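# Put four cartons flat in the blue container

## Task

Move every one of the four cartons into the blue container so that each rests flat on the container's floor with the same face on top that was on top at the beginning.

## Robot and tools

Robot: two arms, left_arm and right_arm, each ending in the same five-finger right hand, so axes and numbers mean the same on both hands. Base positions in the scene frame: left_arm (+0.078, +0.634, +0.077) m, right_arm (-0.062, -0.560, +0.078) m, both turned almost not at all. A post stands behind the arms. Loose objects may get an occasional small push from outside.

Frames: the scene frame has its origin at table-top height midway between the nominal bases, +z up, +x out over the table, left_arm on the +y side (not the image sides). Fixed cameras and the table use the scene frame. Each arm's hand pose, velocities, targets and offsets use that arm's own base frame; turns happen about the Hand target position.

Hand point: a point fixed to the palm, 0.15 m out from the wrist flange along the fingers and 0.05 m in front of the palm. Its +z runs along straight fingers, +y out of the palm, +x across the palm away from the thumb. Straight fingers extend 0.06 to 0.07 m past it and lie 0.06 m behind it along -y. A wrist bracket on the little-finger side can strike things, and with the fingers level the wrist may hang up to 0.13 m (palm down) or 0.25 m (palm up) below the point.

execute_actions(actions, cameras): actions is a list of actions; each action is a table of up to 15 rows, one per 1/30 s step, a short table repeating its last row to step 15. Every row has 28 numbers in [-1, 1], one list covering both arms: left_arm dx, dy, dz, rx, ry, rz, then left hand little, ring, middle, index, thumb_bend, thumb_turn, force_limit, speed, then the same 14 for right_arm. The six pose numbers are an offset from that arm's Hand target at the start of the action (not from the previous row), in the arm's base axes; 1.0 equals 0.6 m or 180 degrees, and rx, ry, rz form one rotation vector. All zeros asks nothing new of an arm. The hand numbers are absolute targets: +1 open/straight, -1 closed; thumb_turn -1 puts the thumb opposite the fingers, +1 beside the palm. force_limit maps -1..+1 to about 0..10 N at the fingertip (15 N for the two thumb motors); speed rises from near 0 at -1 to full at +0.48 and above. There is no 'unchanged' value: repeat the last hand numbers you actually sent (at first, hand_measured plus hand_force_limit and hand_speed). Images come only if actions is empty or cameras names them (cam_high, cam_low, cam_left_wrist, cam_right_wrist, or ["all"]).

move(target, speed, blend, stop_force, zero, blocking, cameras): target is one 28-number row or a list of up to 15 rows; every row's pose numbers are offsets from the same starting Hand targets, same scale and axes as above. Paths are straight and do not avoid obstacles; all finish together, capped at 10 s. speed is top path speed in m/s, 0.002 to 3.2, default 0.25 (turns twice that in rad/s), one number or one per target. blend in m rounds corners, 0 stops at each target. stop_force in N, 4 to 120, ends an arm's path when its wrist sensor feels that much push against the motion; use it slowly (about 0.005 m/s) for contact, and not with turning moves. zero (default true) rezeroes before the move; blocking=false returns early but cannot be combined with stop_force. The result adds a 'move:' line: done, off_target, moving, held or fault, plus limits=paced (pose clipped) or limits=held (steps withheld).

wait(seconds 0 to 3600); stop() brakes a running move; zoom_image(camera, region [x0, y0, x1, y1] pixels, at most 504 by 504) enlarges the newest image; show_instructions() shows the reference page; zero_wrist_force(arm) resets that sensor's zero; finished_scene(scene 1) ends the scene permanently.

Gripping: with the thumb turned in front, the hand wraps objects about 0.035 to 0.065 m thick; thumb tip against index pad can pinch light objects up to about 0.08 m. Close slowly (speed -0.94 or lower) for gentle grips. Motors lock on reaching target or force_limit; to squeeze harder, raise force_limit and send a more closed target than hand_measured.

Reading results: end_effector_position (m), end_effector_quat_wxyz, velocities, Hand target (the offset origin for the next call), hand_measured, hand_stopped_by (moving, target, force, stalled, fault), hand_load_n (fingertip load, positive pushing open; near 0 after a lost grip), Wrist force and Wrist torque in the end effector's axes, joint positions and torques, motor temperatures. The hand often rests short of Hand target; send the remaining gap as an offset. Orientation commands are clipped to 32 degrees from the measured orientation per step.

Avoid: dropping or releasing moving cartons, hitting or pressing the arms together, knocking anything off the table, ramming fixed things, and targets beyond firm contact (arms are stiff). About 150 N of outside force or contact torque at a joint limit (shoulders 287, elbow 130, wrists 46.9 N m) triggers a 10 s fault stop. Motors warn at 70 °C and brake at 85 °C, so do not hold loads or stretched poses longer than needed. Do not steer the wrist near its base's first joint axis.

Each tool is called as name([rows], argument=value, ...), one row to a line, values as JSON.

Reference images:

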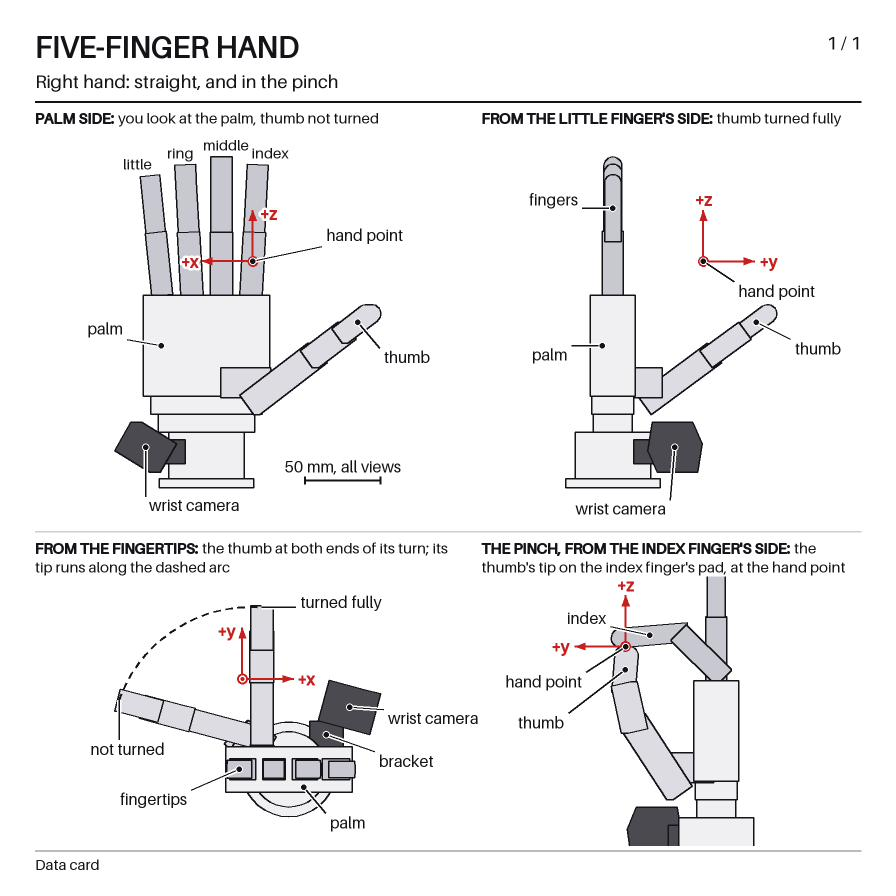

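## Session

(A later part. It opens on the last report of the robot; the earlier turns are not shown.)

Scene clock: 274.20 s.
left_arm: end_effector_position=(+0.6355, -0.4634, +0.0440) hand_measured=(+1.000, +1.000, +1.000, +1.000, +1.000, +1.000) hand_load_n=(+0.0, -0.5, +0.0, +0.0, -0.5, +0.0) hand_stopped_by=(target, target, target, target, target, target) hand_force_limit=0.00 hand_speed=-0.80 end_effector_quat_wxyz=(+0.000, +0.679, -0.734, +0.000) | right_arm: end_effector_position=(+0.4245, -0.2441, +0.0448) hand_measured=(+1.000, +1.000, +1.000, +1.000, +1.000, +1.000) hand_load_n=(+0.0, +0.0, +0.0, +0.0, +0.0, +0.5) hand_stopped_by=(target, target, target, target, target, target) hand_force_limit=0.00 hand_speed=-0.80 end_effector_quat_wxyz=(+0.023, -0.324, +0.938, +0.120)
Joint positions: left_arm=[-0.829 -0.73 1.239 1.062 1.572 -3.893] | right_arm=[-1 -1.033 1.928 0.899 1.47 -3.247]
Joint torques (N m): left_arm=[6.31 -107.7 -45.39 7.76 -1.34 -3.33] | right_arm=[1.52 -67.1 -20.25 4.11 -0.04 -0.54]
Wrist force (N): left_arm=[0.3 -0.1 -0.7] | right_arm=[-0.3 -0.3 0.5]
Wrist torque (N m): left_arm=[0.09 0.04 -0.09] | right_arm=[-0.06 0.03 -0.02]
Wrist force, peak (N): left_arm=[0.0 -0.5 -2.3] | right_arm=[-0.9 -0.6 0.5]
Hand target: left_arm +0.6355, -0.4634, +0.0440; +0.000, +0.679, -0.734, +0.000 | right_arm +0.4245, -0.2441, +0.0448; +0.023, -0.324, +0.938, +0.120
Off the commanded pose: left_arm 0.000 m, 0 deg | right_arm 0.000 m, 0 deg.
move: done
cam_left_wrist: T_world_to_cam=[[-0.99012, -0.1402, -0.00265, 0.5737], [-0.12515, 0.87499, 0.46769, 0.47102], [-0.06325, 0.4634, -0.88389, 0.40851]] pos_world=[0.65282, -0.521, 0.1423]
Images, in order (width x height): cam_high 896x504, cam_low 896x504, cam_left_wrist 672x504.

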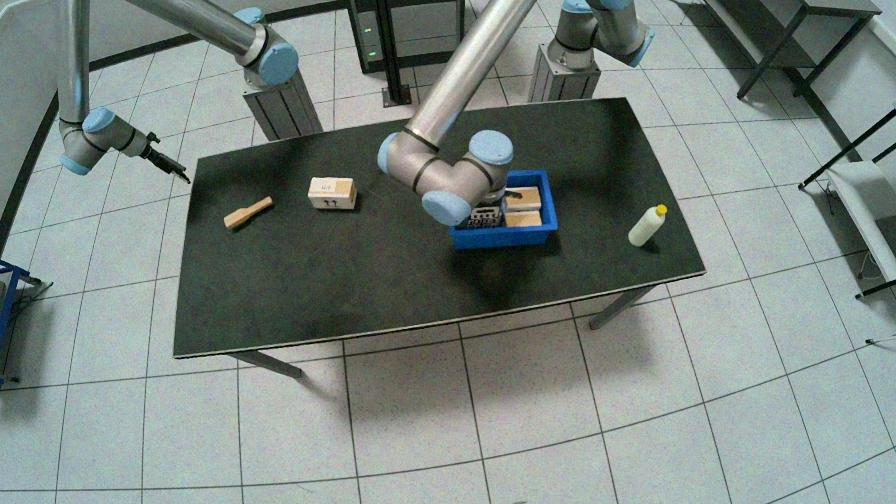

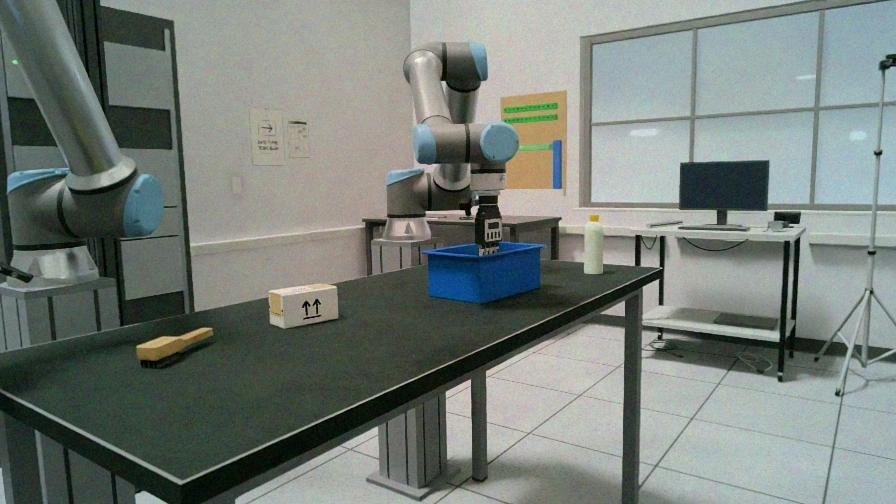

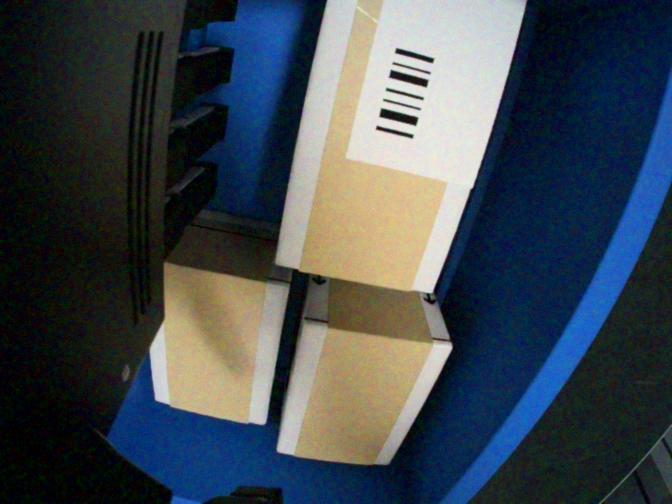

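move(target=[0,0,-0.038,0,0,0,1,1,1,1,1,1,0,-0.8,0,0,0,0,0,0,1,1,1,1,1,1,0,-0.8], speed=0.04, stop_force=8)

move(target=[-0.0831,0.0064,0,0,0,0,1,1,1,1,1,1,0,-0.8,0,0,0,0,0,0,1,1,1,1,1,1,0,-0.8], speed=0.03, stop_force=20, cameras=["cam_left_wrist"])

Scene clock: 280.87 s.
left_arm: end_effector_position=(+0.6355, -0.4634, +0.0212) hand_measured=(+1.000, +1.000, +1.000, +1.000, +1.000, +1.000) hand_load_n=(+0.0, +0.0, +0.0, +0.5, +0.0, +0.0) hand_stopped_by=(target, target, target, target, target, target) hand_force_limit=0.00 hand_speed=-0.80 end_effector_quat_wxyz=(+0.000, +0.679, -0.734, +0.000) | right_arm: end_effector_position=(+0.4245, -0.2441, +0.0448) hand_measured=(+1.000, +1.000, +1.000, +1.000, +1.000, +1.000) hand_load_n=(-0.5, +0.0, +0.0, +0.0, +0.0, +0.0) hand_stopped_by=(target, target, target, target, target, target) hand_force_limit=0.00 hand_speed=-0.80 end_effector_quat_wxyz=(+0.023, -0.324, +0.938, +0.120)
Joint positions: left_arm=[-0.829 -0.711 1.247 1.034 1.572 -3.893] | right_arm=[-1 -1.033 1.928 0.899 1.47 -3.247]
Joint torques (N m): left_arm=[-1.17 -108.84 -45.04 7.7 -1.08 -2.39] | right_arm=[-0.55 -66.06 -19.51 4.62 -0.49 -0.44]
Wrist force (N): left_arm=[0.1 -0.5 -0.9] | right_arm=[-0.3 -0.3 0.6]
Wrist torque (N m): left_arm=[0.04 0.05 -0.11] | right_arm=[-0.08 0.03 -0.03]
Wrist force, peak (N): left_arm=[-0.1 -1.2 -1.2] | right_arm=[-0.6 -0.2 1.1]
Hand target: left_arm +0.6355, -0.4634, +0.0212; +0.000, +0.679, -0.734, +0.000 | right_arm +0.4245, -0.2441, +0.0448; +0.023, -0.324, +0.938, +0.120
Off the commanded pose: left_arm 0.000 m, 0 deg | right_arm 0.000 m, 0 deg.
move: done

Scene clock: 283.63 s.
left_arm: end_effector_position=(+0.5856, -0.4596, +0.0212) hand_measured=(+1.000, +1.000, +1.000, +1.000, +1.000, +1.000) hand_load_n=(+0.0, +0.0, +0.0, +0.0, +0.0, +0.0) hand_stopped_by=(target, target, target, target, target, target) hand_force_limit=0.00 hand_speed=-0.80 end_effector_quat_wxyz=(+0.000, +0.679, -0.734, +0.000) | right_arm: end_effector_position=(+0.4245, -0.2441, +0.0448) hand_measured=(+1.000, +1.000, +1.000, +1.000, +1.000, +1.000) hand_load_n=(+0.0, +0.0, +0.0, +0.0, +0.0, +0.0) hand_stopped_by=(target, target, target, target, target, target) hand_force_limit=0.00 hand_speed=-0.80 end_effector_quat_wxyz=(+0.023, -0.324, +0.938, +0.120)
Joint positions: left_arm=[-0.872 -0.773 1.367 0.976 1.572 -3.936] | right_arm=[-1 -1.033 1.928 0.899 1.47 -3.247]
Joint torques (N m): left_arm=[12.32 -78.73 -43.92 7.73 -1.99 3.55] | right_arm=[1.16 -65.26 -20.28 4.2 0 -0.19]
Wrist force (N): left_arm=[0.2 -0.2 0.0] | right_arm=[-0.3 -0.2 0.4]
Wrist torque (N m): left_arm=[-0.03 -0.03 0.02] | right_arm=[-0.04 0.04 -0.03]
Wrist force, peak (N): left_arm=[0.1 -1.6 -0.1] | right_arm=[-0.7 -0.3 0.9]
Hand target: left_arm +0.5856, -0.4596, +0.0212; +0.000, +0.679, -0.734, +0.000 | right_arm +0.4245, -0.2441, +0.0448; +0.023, -0.324, +0.938, +0.120
Off the commanded pose: left_arm 0.000 m, 0 deg | right_arm 0.000 m, 0 deg.
move: done
cam_left_wrist: T_world_to_cam=[[-0.99012, -0.1402, -0.00265, 0.52487], [-0.12515, 0.87499, 0.46769, 0.47212], [-0.06325, 0.4634, -0.88389, 0.38344]] pos_world=[0.60302, -0.5172, 0.11951]

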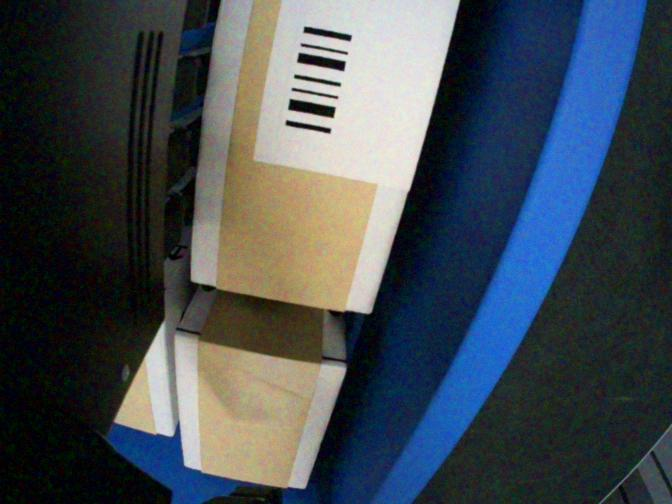

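move(target=[-0.0133,0.001,0,0,0,0,1,1,1,1,1,1,0,-0.8,0,0,0,0,0,0,1,1,1,1,1,1,0,-0.8], speed=0.02, stop_force=12, cameras=["cam_left_wrist"])

zoom_image(camera="cam_left_wrist", region=[300, 60, 500, 400])

Scene clock: 293.73 s.
left_arm: end_effector_position=(+0.5776, -0.4590, +0.0212) hand_measured=(+1.000, +1.000, +1.000, +1.000, +1.000, +1.000) hand_load_n=(+0.0, +0.0, +0.0, +0.0, +0.0, +0.0) hand_stopped_by=(target, target, target, target, target, target) hand_force_limit=0.00 hand_speed=-0.80 end_effector_quat_wxyz=(+0.000, +0.679, -0.734, +0.000) | right_arm: end_effector_position=(+0.4245, -0.2441, +0.0448) hand_measured=(+1.000, +1.000, +1.000, +1.000, +1.000, +1.000) hand_load_n=(+0.0, +0.0, +0.0, +0.0, +0.0, +0.0) hand_stopped_by=(target, target, target, target, target, target) hand_force_limit=0.00 hand_speed=-0.80 end_effector_quat_wxyz=(+0.023, -0.324, +0.938, +0.120)
Joint positions: left_arm=[-0.879 -0.782 1.385 0.967 1.572 -3.943] | right_arm=[-1 -1.033 1.928 0.899 1.47 -3.247]
Joint torques (N m): left_arm=[8.01 -77.36 -42.22 8.06 -1.76 3.22] | right_arm=[1.82 -66.76 -20.32 4.08 -0.05 -0.85]
Wrist force (N): left_arm=[0.0 -2.7 -0.5] | right_arm=[-0.4 -0.4 0.4]
Wrist torque (N m): left_arm=[0.10 -0.06 0.05] | right_arm=[-0.07 0.05 -0.03]
Wrist force, peak (N): left_arm=[0.8 -4.9 -1.6] | right_arm=[-0.8 0.1 0.8]
Hand target: left_arm +0.5776, -0.4590, +0.0212; +0.000, +0.679, -0.734, +0.000 | right_arm +0.4245, -0.2441, +0.0448; +0.023, -0.324, +0.938, +0.120
Off the commanded pose: left_arm 0.000 m, 0 deg | right_arm 0.000 m, 0 deg.
move: done
cam_left_wrist: T_world_to_cam=[[-0.99012, -0.1402, -0.00265, 0.51703], [-0.12515, 0.87499, 0.46769, 0.4706], [-0.06325, 0.4634, -0.88389, 0.38266]] pos_world=[0.59502, -0.5166, 0.11951]

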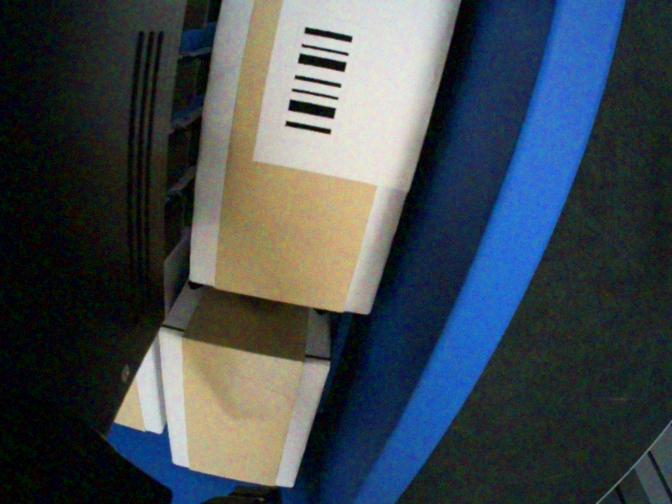

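Scaled by 1.482 from the camera's image (finer frame: 960x720).

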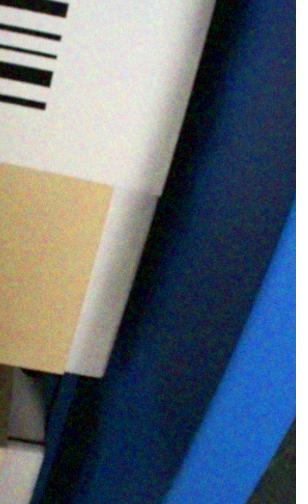

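move([
  [0.03,-0.002,0,0,0,0,1,1,1,1,1,1,0,-0.8,0,0,0,0,0,0,1,1,1,1,1,1,0,-0.8],
  [0.03,-0.002,0.35,0,0,0,1,1,1,1,1,1,0,-0.8,0,0,0,0,0,0,1,1,1,1,1,1,0,-0.8],
], speed=[0.05,0.2], cameras=["cam_left_wrist","cam_high"])

Scene clock: 299.80 s.
left_arm: end_effector_position=(+0.5956, -0.4602, +0.2312) hand_measured=(+1.000, +1.000, +1.000, +1.000, +1.000, +1.000) hand_load_n=(+0.0, +0.0, +0.0, +0.0, +0.0, +0.0) hand_stopped_by=(target, target, target, target, target, target) hand_force_limit=0.00 hand_speed=-0.80 end_effector_quat_wxyz=(+0.000, +0.679, -0.734, +0.000) | right_arm: end_effector_position=(+0.4245, -0.2441, +0.0448) hand_measured=(+1.000, +1.000, +1.000, +1.000, +1.000, +1.000) hand_load_n=(+0.0, +0.0, +0.0, +0.5, +0.0, +0.0) hand_stopped_by=(target, target, target, target, target, target) hand_force_limit=0.00 hand_speed=-0.80 end_effector_quat_wxyz=(+0.023, -0.324, +0.938, +0.120)
Joint positions: left_arm=[-0.863 -0.913 1.21 1.273 1.572 -3.927] | right_arm=[-1 -1.033 1.928 0.899 1.47 -3.247]
Joint torques (N m): left_arm=[-10.82 -83.05 -33.57 2.65 1.72 -3.16] | right_arm=[0.05 -65.14 -20.8 4.48 0.07 -0.85]
Wrist force (N): left_arm=[0.0 -0.1 -0.5] | right_arm=[-0.4 -0.6 0.6]
Wrist torque (N m): left_arm=[0.07 0.05 -0.10] | right_arm=[-0.12 0.04 -0.05]
Wrist force, peak (N): left_arm=[-0.1 -3.3 -0.4] | right_arm=[-0.7 -0.2 0.8]
Hand target: left_arm +0.5956, -0.4602, +0.2312; +0.000, +0.679, -0.734, +0.000 | right_arm +0.4245, -0.2441, +0.0448; +0.023, -0.324, +0.938, +0.120
Off the commanded pose: left_arm 0.000 m, 0 deg | right_arm 0.000 m, 0 deg.
move: done
cam_left_wrist: T_world_to_cam=[[-0.99012, -0.1402, -0.00265, 0.53524], [-0.12515, 0.87499, 0.46769, 0.37569], [-0.06325, 0.4634, -0.88389, 0.56997]] pos_world=[0.61302, -0.5178, 0.3295]
Images, in order (width x height): cam_high 896x504, cam_left_wrist 672x504.

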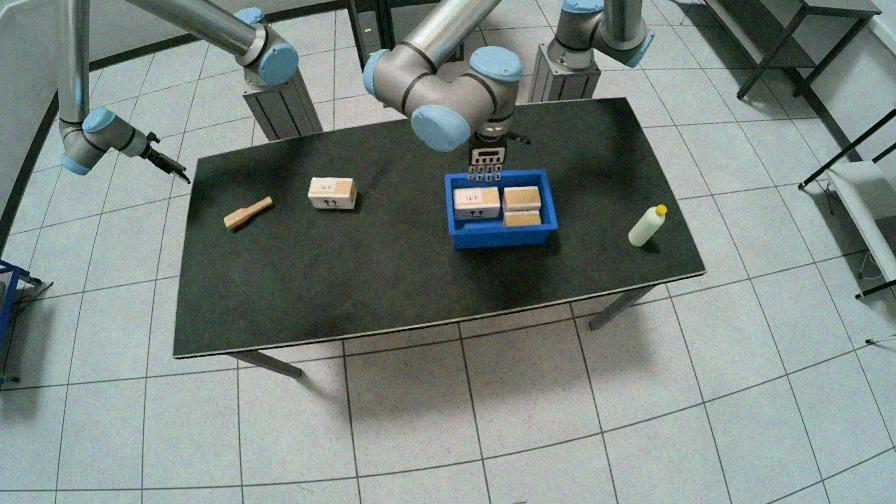

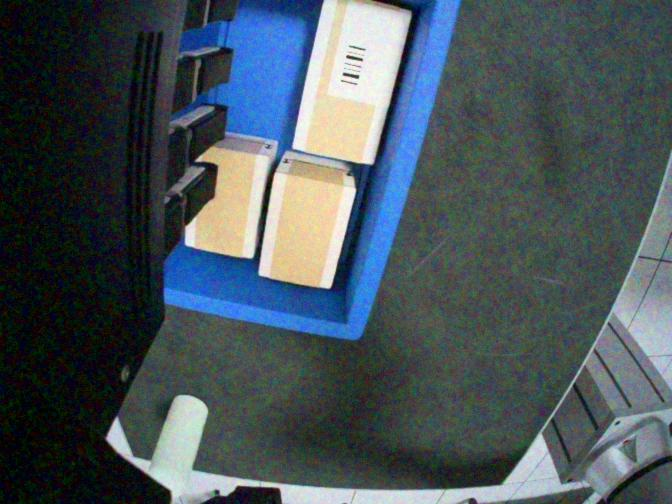

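move(target=[0.1742,-0.0445,0.0233,-0.1506,0.0589,-0.3173,1,1,1,1,1,1,0,-0.8,0,0,0,0,0,0,1,1,1,1,1,1,0,-0.8], speed=0.3, cameras=["cam_left_wrist"])

zoom_image(camera="cam_left_wrist", region=[230, 60, 370, 200])

zoom_image(camera="cam_left_wrist", region=[360, 160, 500, 300])

zoom_image(camera="cam_left_wrist", region=[360, 230, 500, 370])

Scene clock: 309.30 s.
left_arm: end_effector_position=(+0.7002, -0.4868, +0.2452) hand_measured=(+1.000, +1.000, +1.000, +1.000, +1.000, +1.000) hand_load_n=(+0.0, +0.0, +0.0, +0.0, +0.0, +0.0) hand_stopped_by=(target, target, target, target, target, target) hand_force_limit=0.00 hand_speed=-0.80 end_effector_quat_wxyz=(-0.217, -0.229, +0.943, -0.105) | right_arm: end_effector_position=(+0.4245, -0.2441, +0.0448) hand_measured=(+1.000, +1.000, +1.000, +1.000, +1.000, +1.000) hand_load_n=(+0.0, +0.0, +0.0, +0.0, +0.0, +0.0) hand_stopped_by=(target, target, target, target, target, target) hand_force_limit=0.00 hand_speed=-0.80 end_effector_quat_wxyz=(+0.023, -0.324, +0.938, +0.120)
Joint positions: left_arm=[-0.721 -0.703 0.854 1.505 2.052 -2.747] | right_arm=[-1 -1.033 1.928 0.899 1.47 -3.247]
Joint torques (N m): left_arm=[-11.06 -108.32 -32.54 1.71 -0.82 3.17] | right_arm=[2.57 -64.62 -20.57 4.32 -0.44 -0.97]
Wrist force (N): left_arm=[-0.3 -0.5 -0.7] | right_arm=[-0.1 -0.4 0.4]
Wrist torque (N m): left_arm=[-0.04 0.04 0.01] | right_arm=[-0.07 0.00 -0.02]
Wrist force, peak (N): left_arm=[-0.5 -0.7 -1.0] | right_arm=[-0.6 -0.2 1.0]
Hand target: left_arm +0.7001, -0.4869, +0.2452; -0.217, -0.229, +0.943, -0.105 | right_arm +0.4245, -0.2441, +0.0448; +0.023, -0.324, +0.938, +0.120
Off the commanded pose: left_arm 0.000 m, 0 deg | right_arm 0.000 m, 0 deg.
move: done
cam_left_wrist: T_world_to_cam=[[-0.64019, 0.76822, 0.00002, 0.83158], [0.76822, 0.64019, -0.00002, -0.21961], [-0.00003, 0, -1, 0.35995]] pos_world=[0.70108, -0.49825, 0.35993]

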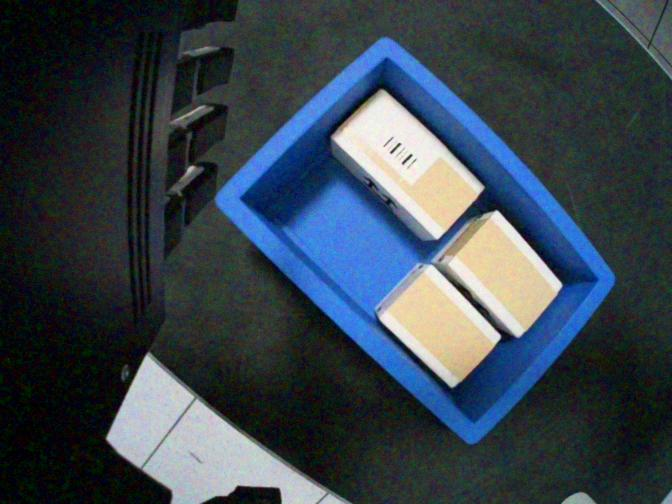

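Scaled by 3.600 from the camera's image (finer frame: 960x720).

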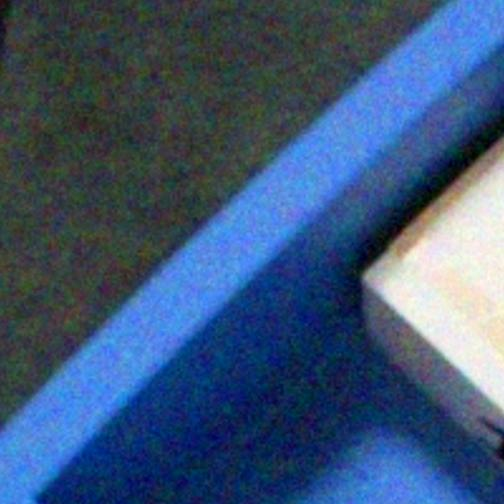

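Scaled by 3.600 from the camera's image (finer frame: 960x720).

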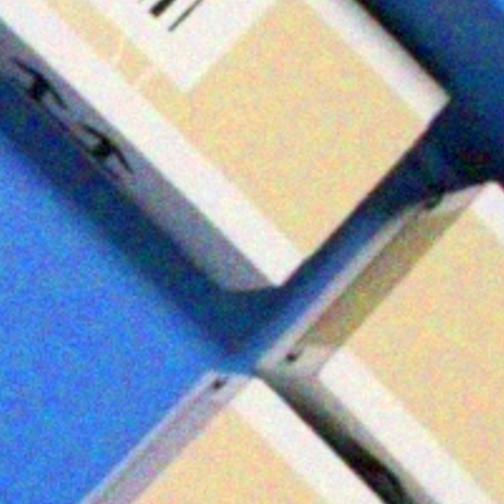

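Scaled by 3.600 from the camera's image (finer frame: 960x720).

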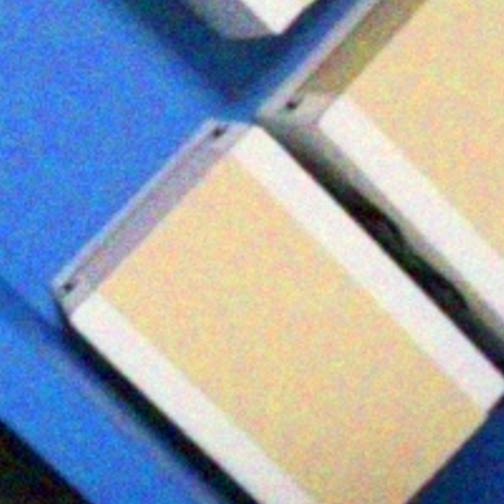

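move([
  [-0.262,0.917,0.048,0.0806,-0.0302,0,1,1,1,1,1,1,0,-0.8,0,0,0.4,0,0,0,1,1,1,1,1,1,0,-0.8],
], speed=0.4)

move(target=[0,0,0,0,0,0,1,1,1,1,1,1,0,-0.8,0.5225,0.75,-0.066,0.0328,0.2771,-0.7527,1,1,1,1,1,1,0,-0.8], speed=0.4, cameras=["all"])

Scene clock: 447.37 s.
left_arm: end_effector_position=(+0.5430, +0.0633, +0.2740) hand_measured=(+1.000, +1.000, +1.000, +1.000, +1.000, +1.000) hand_load_n=(+0.0, +0.0, +0.0, +0.5, +0.0, +0.0) hand_stopped_by=(target, target, target, target, target, target) hand_force_limit=0.00 hand_speed=-0.80 end_effector_quat_wxyz=(-0.142, -0.249, +0.958, +0.004) | right_arm: end_effector_position=(+0.4246, -0.2441, +0.2848) hand_measured=(+1.000, +1.000, +1.000, +1.000, +1.000, +1.000) hand_load_n=(+0.0, +0.0, +0.0, +0.0, +0.0, +0.0) hand_stopped_by=(target, target, target, target, target, target) hand_force_limit=0.00 hand_speed=-0.80 end_effector_quat_wxyz=(+0.023, -0.324, +0.938, +0.120)
Joint positions: left_arm=[-0.265 -1.24 1.704 1.359 1.704 -2.327] | right_arm=[-1 -1.294 1.784 1.304 1.47 -3.247]
Joint torques (N m): left_arm=[10 -59.24 -41.88 3.77 1.38 -1.28] | right_arm=[2.13 -46.18 -17.02 4.31 0.13 -0.63]
Wrist force (N): left_arm=[0.4 -0.3 -0.5] | right_arm=[-0.3 -0.2 1.0]
Wrist torque (N m): left_arm=[-0.02 -0.03 0.04] | right_arm=[-0.10 0.02 -0.01]
Wrist force, peak (N): left_arm=[-0.2 -3.3 -0.2] | right_arm=[-0.2 -0.4 1.9]
Hand target: left_arm +0.5429, +0.0633, +0.2740; -0.142, -0.249, +0.958, +0.004 | right_arm +0.4245, -0.2441, +0.2848; +0.023, -0.324, +0.938, +0.120
Off the commanded pose: left_arm 0.000 m, 0 deg | right_arm 0.000 m, 0 deg.
move: done

Scene clock: 451.10 s.
left_arm: end_effector_position=(+0.5429, +0.0633, +0.2740) hand_measured=(+1.000, +1.000, +1.000, +1.000, +1.000, +1.000) hand_load_n=(+0.0, +0.0, +0.0, +0.0, +0.0, +0.0) hand_stopped_by=(target, target, target, target, target, target) hand_force_limit=0.00 hand_speed=-0.80 end_effector_quat_wxyz=(-0.142, -0.249, +0.958, +0.004) | right_arm: end_effector_position=(+0.7381, +0.2059, +0.2452) hand_measured=(+1.000, +1.000, +1.000, +1.000, +1.000, +1.000) hand_load_n=(+0.0, +0.0, +0.0, +0.0, +0.0, +0.0) hand_stopped_by=(target, target, target, target, target, target) hand_force_limit=0.00 hand_speed=-0.80 end_effector_quat_wxyz=(-0.182, +0.779, +0.579, +0.159)
Joint positions: left_arm=[-0.265 -1.24 1.704 1.359 1.704 -2.327] | right_arm=[-0.076 -1.123 1.541 1.152 1.083 0.218]
Joint torques (N m): left_arm=[12.73 -61.28 -46.61 7.35 -1.55 2.86] | right_arm=[-7.09 -80.71 -22.71 5.71 -2.33 1.55]
Wrist force (N): left_arm=[0.5 -0.2 -0.5] | right_arm=[-0.1 0.2 0.5]
Wrist torque (N m): left_arm=[0.00 -0.05 0.05] | right_arm=[0.08 0.07 -0.12]
Wrist force, peak (N): left_arm=[0.6 -0.6 -0.9] | right_arm=[1.3 0.3 1.5]
Hand target: left_arm +0.5429, +0.0633, +0.2740; -0.142, -0.249, +0.958, +0.004 | right_arm +0.7380, +0.2059, +0.2452; -0.182, +0.779, +0.578, +0.159
Off the commanded pose: left_arm 0.000 m, 0 deg | right_arm 0.000 m, 0 deg.
move: done
cam_left_wrist: T_world_to_cam=[[-0.64625, 0.75162, 0.13205, 0.27649], [0.75734, 0.61039, 0.23208, -0.50683], [0.09383, 0.24999, -0.96369, 0.31194]] pos_world=[0.53325, 0.02357, 0.38172]
cam_right_wrist: T_world_to_cam=[[0.99627, -0.08414, -0.01921, -0.70665], [-0.08258, -0.99402, 0.07145, 0.24318], [-0.0251, -0.0696, -0.99726, 0.38999]] pos_world=[0.73389, 0.20941, 0.35798]

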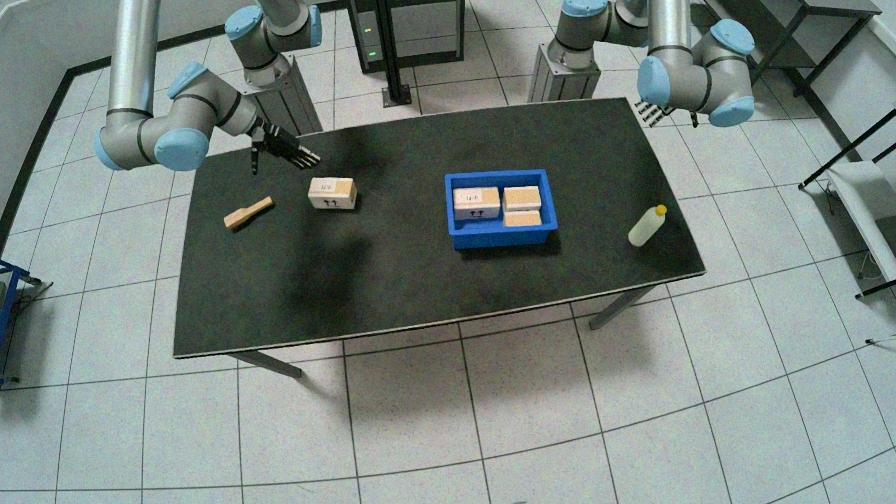

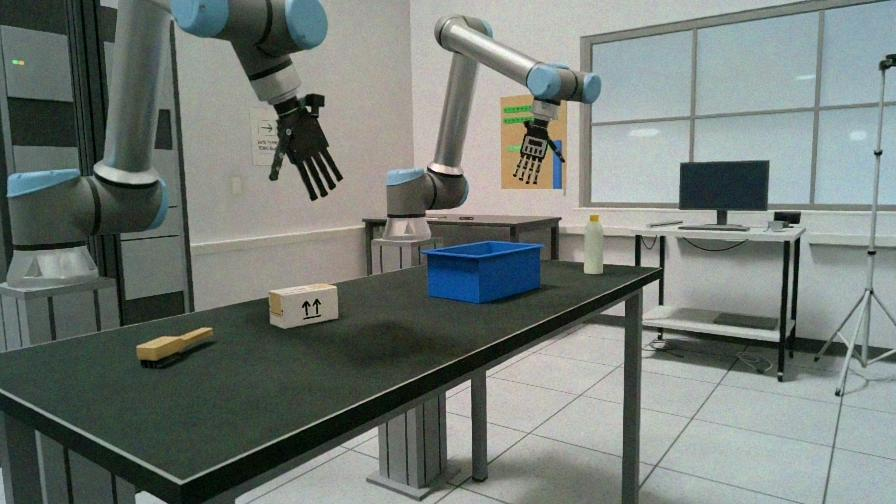

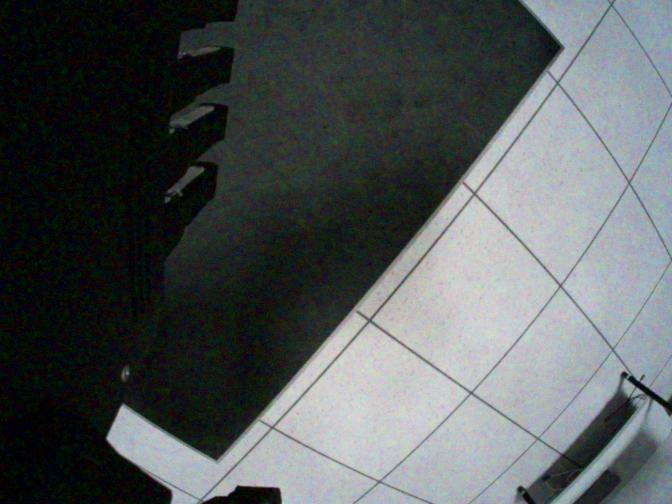

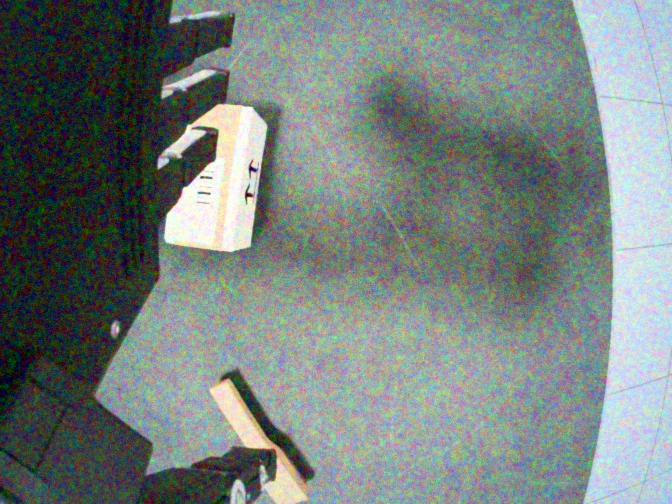

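move(target=[0,0,0,0,0,0,1,1,1,1,1,1,0,-0.8,-0.3,0.1,-0.08,0.0222,-0.008,0,1,1,1,1,1,1,0,-0.8], speed=0.4, cameras=["cam_right_wrist"])

zoom_image(camera="cam_right_wrist", region=[300, 130, 520, 350])

Scene clock: 459.00 s.
left_arm: end_effector_position=(+0.5429, +0.0633, +0.2740) hand_measured=(+1.000, +1.000, +1.000, +1.000, +1.000, +1.000) hand_load_n=(+0.0, +0.0, +0.0, +0.0, +0.0, +0.0) hand_stopped_by=(target, target, target, target, target, target) hand_force_limit=0.00 hand_speed=-0.80 end_effector_quat_wxyz=(-0.142, -0.249, +0.958, +0.004) | right_arm: end_effector_position=(+0.5581, +0.2660, +0.1973) hand_measured=(+1.000, +1.000, +1.000, +1.000, +1.000, +1.000) hand_load_n=(+0.0, +0.0, +0.0, +0.0, +0.0, +0.0) hand_stopped_by=(target, target, target, target, target, target) hand_force_limit=0.00 hand_speed=-0.80 end_effector_quat_wxyz=(-0.201, +0.770, +0.575, +0.189)
Joint positions: left_arm=[-0.265 -1.24 1.704 1.359 1.704 -2.327] | right_arm=[-0.017 -1.342 1.946 0.907 1.014 0.288]
Joint torques (N m): left_arm=[12.89 -67.18 -46.24 7.1 -1.72 2.81] | right_arm=[-15.99 -58.39 -20.07 2.95 1.38 -1.85]
Wrist force (N): left_arm=[0.3 -0.3 -0.5] | right_arm=[-0.4 -0.6 0.4]
Wrist torque (N m): left_arm=[-0.02 -0.04 0.04] | right_arm=[-0.01 0.14 -0.04]
Wrist force, peak (N): left_arm=[1.0 -0.6 -0.7] | right_arm=[-0.9 -2.9 1.6]
Hand target: left_arm +0.5429, +0.0633, +0.2740; -0.142, -0.249, +0.958, +0.004 | right_arm +0.5580, +0.2659, +0.1972; -0.201, +0.770, +0.575, +0.189
Off the commanded pose: left_arm 0.000 m, 0 deg | right_arm 0.000 m, 0 deg.
move: done
cam_right_wrist: T_world_to_cam=[[0.99651, -0.08351, -0.00012, -0.52729], [-0.08351, -0.99651, -0.00019, 0.30669], [-0.00011, 0.0002, -1, 0.30986]] pos_world=[0.5511, 0.26153, 0.30986]

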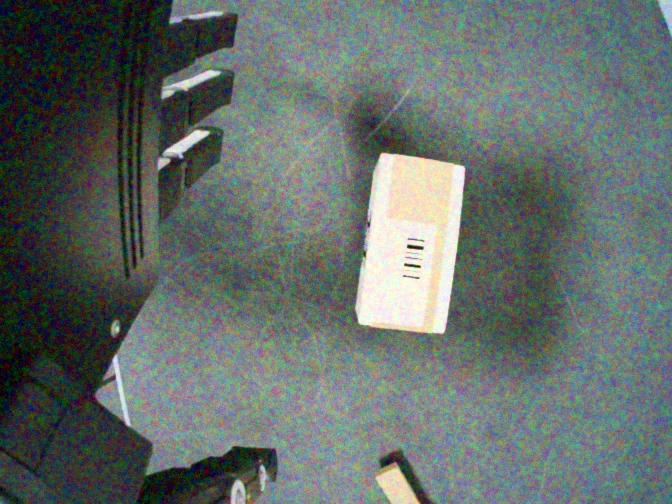

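Scaled by 2.291 from the camera's image (finer frame: 960x720).

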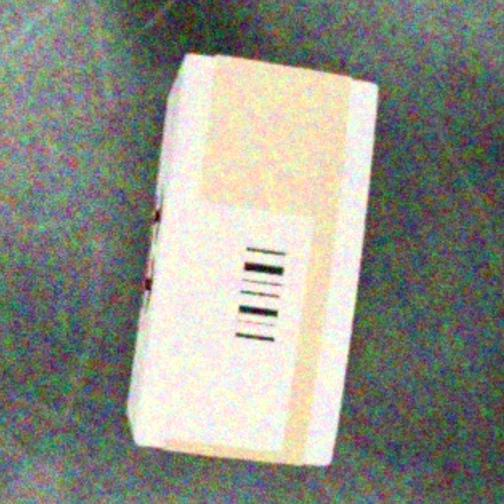

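move(target=[0,0,0,0,0,0,1,1,1,1,1,1,0,-0.8,0.3,0.8133,0.08,0,0,0,1,1,1,1,1,1,0,-0.8], speed=0.4, cameras=["cam_right_wrist"])

zoom_image(camera="cam_right_wrist", region=[230, 80, 580, 430])

Scene clock: 477.10 s.
left_arm: end_effector_position=(+0.5429, +0.0633, +0.2740) hand_measured=(+1.000, +1.000, +1.000, +1.000, +1.000, +1.000) hand_load_n=(+0.5, +0.0, +0.0, +0.0, +0.0, +0.0) hand_stopped_by=(target, target, target, target, target, target) hand_force_limit=0.00 hand_speed=-0.80 end_effector_quat_wxyz=(-0.142, -0.249, +0.958, +0.004) | right_arm: end_effector_position=(+0.7380, +0.7539, +0.2452) hand_measured=(+1.000, +1.000, +1.000, +1.000, +1.000, +1.000) hand_load_n=(+0.0, +0.0, +0.0, +0.0, +0.0, +0.0) hand_stopped_by=(target, target, target, target, target, target) hand_force_limit=0.00 hand_speed=-0.80 end_effector_quat_wxyz=(-0.201, +0.770, +0.575, +0.189)
Joint positions: left_arm=[-0.265 -1.24 1.704 1.359 1.704 -2.327] | right_arm=[0.584 -0.715 0.792 1.112 1.151 0.955]
Joint torques (N m): left_arm=[12.75 -66.64 -46.55 7.3 -1.69 2.78] | right_arm=[-8.97 -89.21 -52.53 4.03 -3.07 0.26]
Wrist force (N): left_arm=[0.3 -0.4 -0.4] | right_arm=[-0.1 0.0 0.6]
Wrist torque (N m): left_arm=[-0.04 -0.03 0.03] | right_arm=[0.07 0.08 0.02]
Wrist force, peak (N): left_arm=[0.7 -0.8 -0.9] | right_arm=[2.3 0.2 2.0]
Hand target: left_arm +0.5429, +0.0633, +0.2740; -0.142, -0.249, +0.958, +0.004 | right_arm +0.7380, +0.7539, +0.2452; -0.201, +0.770, +0.575, +0.189
Off the commanded pose: left_arm 0.000 m, 0 deg | right_arm 0.000 m, 0 deg.
move: done
cam_right_wrist: T_world_to_cam=[[0.99651, -0.08351, -0.00011, -0.66572], [-0.08351, -0.99651, -0.00009, 0.80788], [-0.00011, 0.0001, -1, 0.35776]] pos_world=[0.73089, 0.74943, 0.35776]

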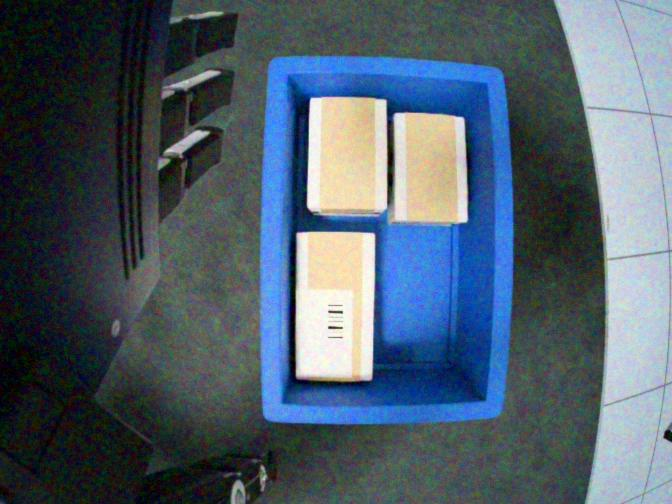

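Scaled by 1.440 from the camera's image (finer frame: 960x720).

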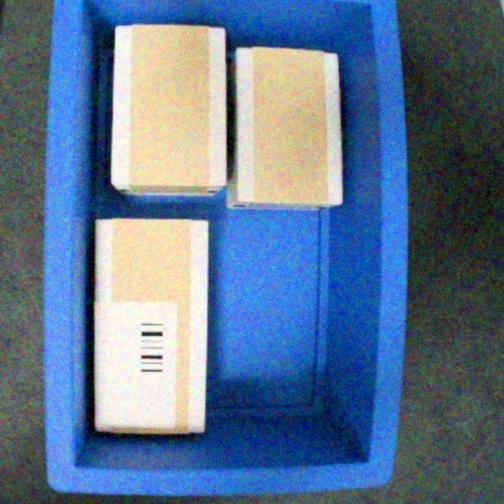

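zoom_image(camera="cam_right_wrist", region=[255, 290, 395, 430])

zoom_image(camera="cam_right_wrist", region=[375, 290, 515, 430])

zoom_image(camera="cam_right_wrist", region=[375, 170, 515, 310])

zoom_image(camera="cam_right_wrist", region=[375, 50, 515, 190])

zoom_image(camera="cam_right_wrist", region=[255, 170, 395, 310])

zoom_image(camera="cam_right_wrist", region=[255, 50, 395, 190])

Scaled by 3.600 from the camera's image (finer frame: 960x720).

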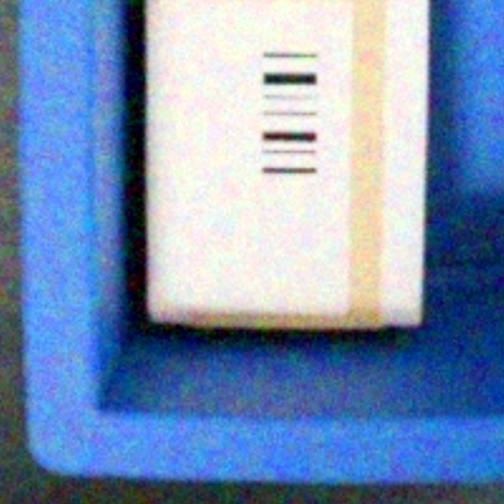

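Scaled by 3.600 from the camera's image (finer frame: 960x720).

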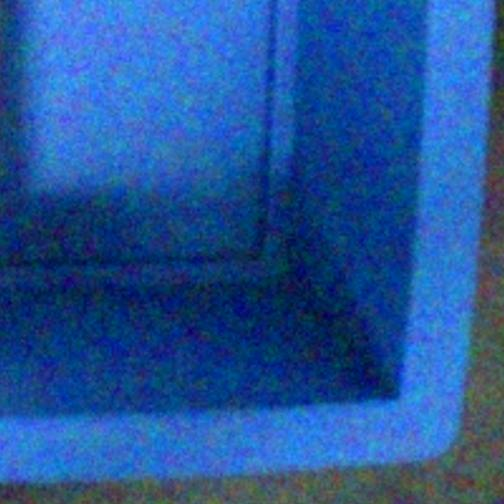

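Scaled by 3.600 from the camera's image (finer frame: 960x720).

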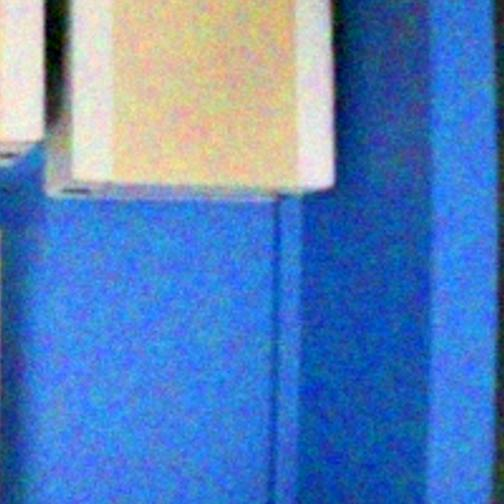

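Scaled by 3.600 from the camera's image (finer frame: 960x720).

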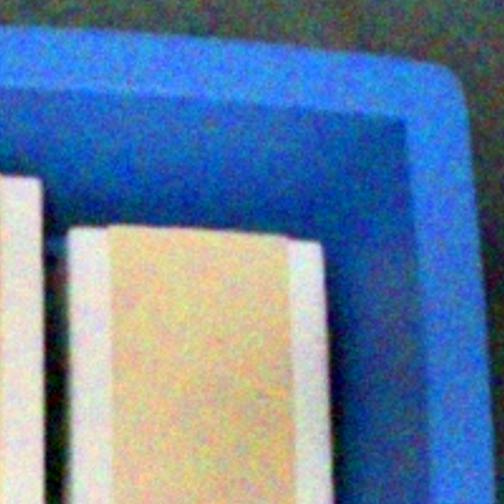

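Scaled by 3.600 from the camera's image (finer frame: 960x720).

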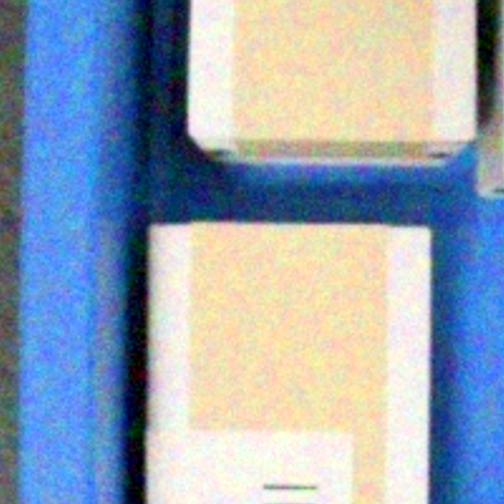

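Scaled by 3.600 from the camera's image (finer frame: 960x720).

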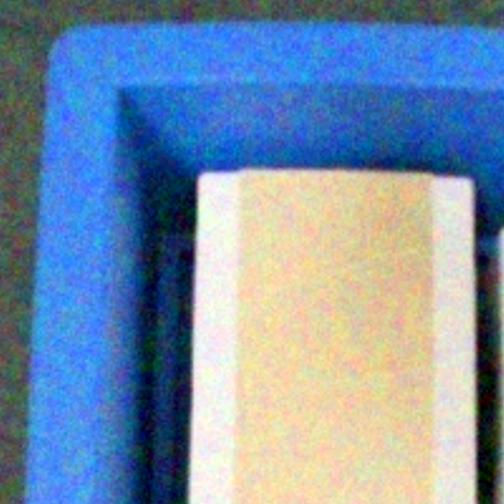

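move(target=[0,0,0,0,0,0,1,1,1,1,1,1,0,-0.8,-0.217,-0.7985,-0.0753,0.3457,0.1503,-0.8297,-1,-1,0.8,0.8,1,-1,0,0], speed=0.3, cameras=["all"])

Scene clock: 603.37 s.
left_arm: end_effector_position=(+0.5429, +0.0633, +0.2740) hand_measured=(+1.000, +1.000, +1.000, +1.000, +1.000, +1.000) hand_load_n=(+0.0, +0.0, -0.5, +0.0, +0.0, +0.0) hand_stopped_by=(target, target, target, target, target, target) hand_force_limit=0.00 hand_speed=-0.80 end_effector_quat_wxyz=(-0.142, -0.249, +0.958, +0.004) | right_arm: end_effector_position=(+0.6078, +0.2747, +0.2000) hand_measured=(-1.000, -1.000, +0.800, +0.800, +1.000, -1.000) hand_load_n=(+0.0, +0.0, +0.0, +0.0, -0.5, +0.0) hand_stopped_by=(target, target, target, target, target, target) hand_force_limit=0.00 hand_speed=0.00 end_effector_quat_wxyz=(+0.241, -0.580, +0.719, -0.298)
Joint positions: left_arm=[-0.265 -1.24 1.704 1.359 1.704 -2.327] | right_arm=[0.209 -1.42 1.92 0.329 1.864 3.448]
Joint torques (N m): left_arm=[11.61 -66.46 -46.46 7.22 -1.71 2.76] | right_arm=[14.91 -34.37 -47.62 -0.19 -1.95 1.53]
Wrist force (N): left_arm=[0.0 -0.7 -0.6] | right_arm=[-1.2 -0.5 1.1]
Wrist torque (N m): left_arm=[-0.08 0.02 0.00] | right_arm=[-0.08 0.24 0.11]
Wrist force, peak (N): left_arm=[0.5 -0.8 -1.1] | right_arm=[-1.2 -0.3 1.3]
Hand target: left_arm +0.5429, +0.0633, +0.2740; -0.142, -0.249, +0.958, +0.004 | right_arm +0.6078, +0.2748, +0.2000; +0.241, -0.580, +0.719, -0.298
Off the commanded pose: left_arm 0.000 m, 0 deg | right_arm 0.000 m, 0 deg.
move: done
cam_left_wrist: T_world_to_cam=[[-0.64625, 0.75162, 0.13205, 0.27649], [0.75734, 0.61039, 0.23208, -0.50683], [0.09383, 0.24999, -0.96369, 0.31194]] pos_world=[0.53325, 0.02357, 0.38172]
cam_right_wrist: T_world_to_cam=[[-0.70794, -0.05134, -0.7044, 0.59193], [-0.31488, 0.91569, 0.24972, -0.1151], [0.63219, 0.39859, -0.66442, -0.2482]] pos_world=[0.53972, 0.23472, 0.2808]

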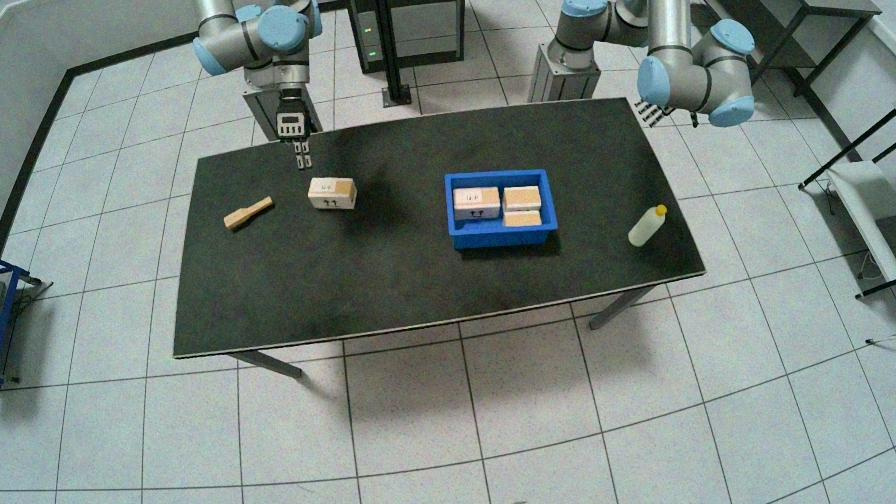

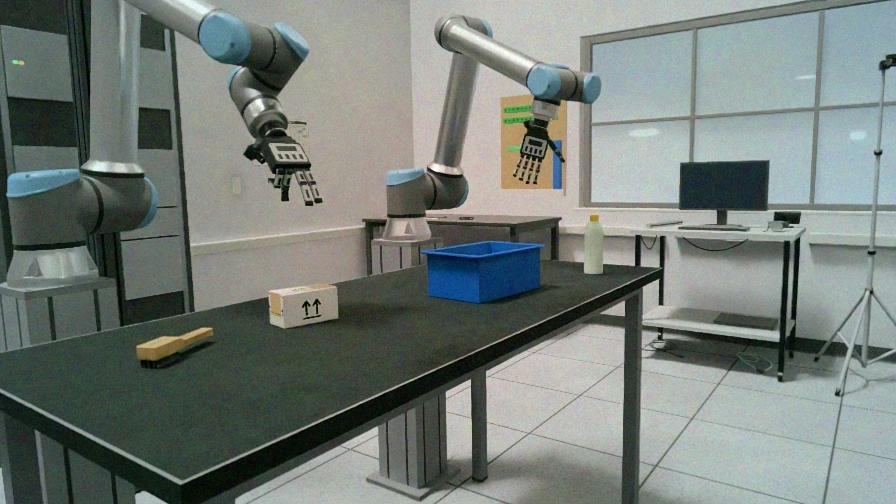

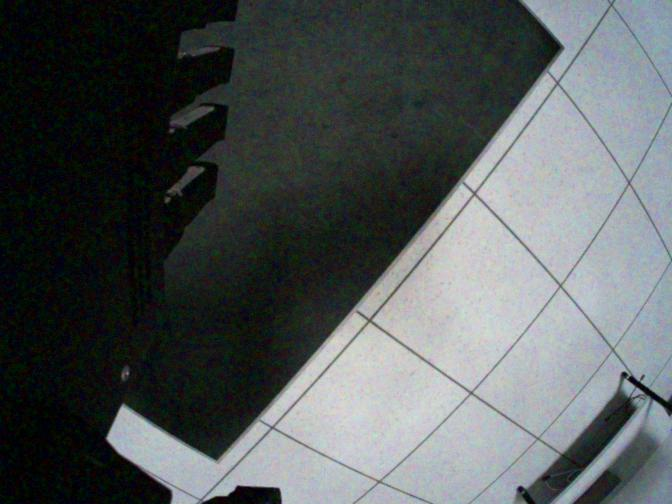

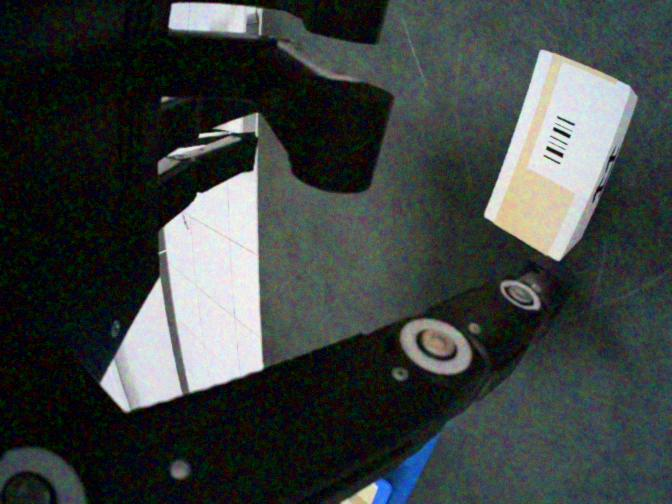

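zoom_image(camera="cam_right_wrist", region=[470, 30, 660, 280])

zoom_image(camera="cam_high", region=[260, 90, 380, 220])

Scaled by 2.016 from the camera's image (finer frame: 960x720).

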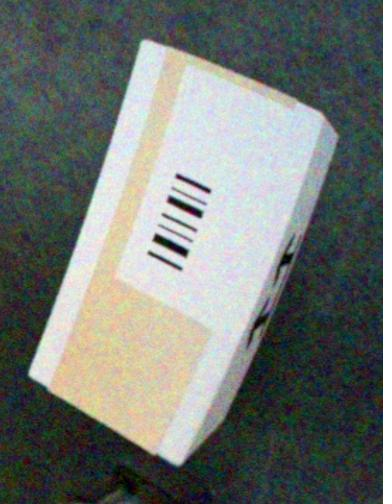

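Scaled by 3.877.

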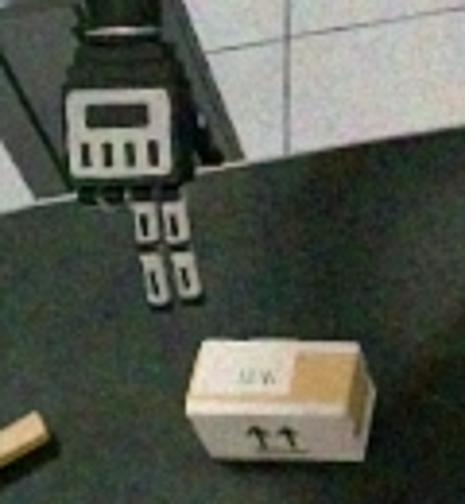

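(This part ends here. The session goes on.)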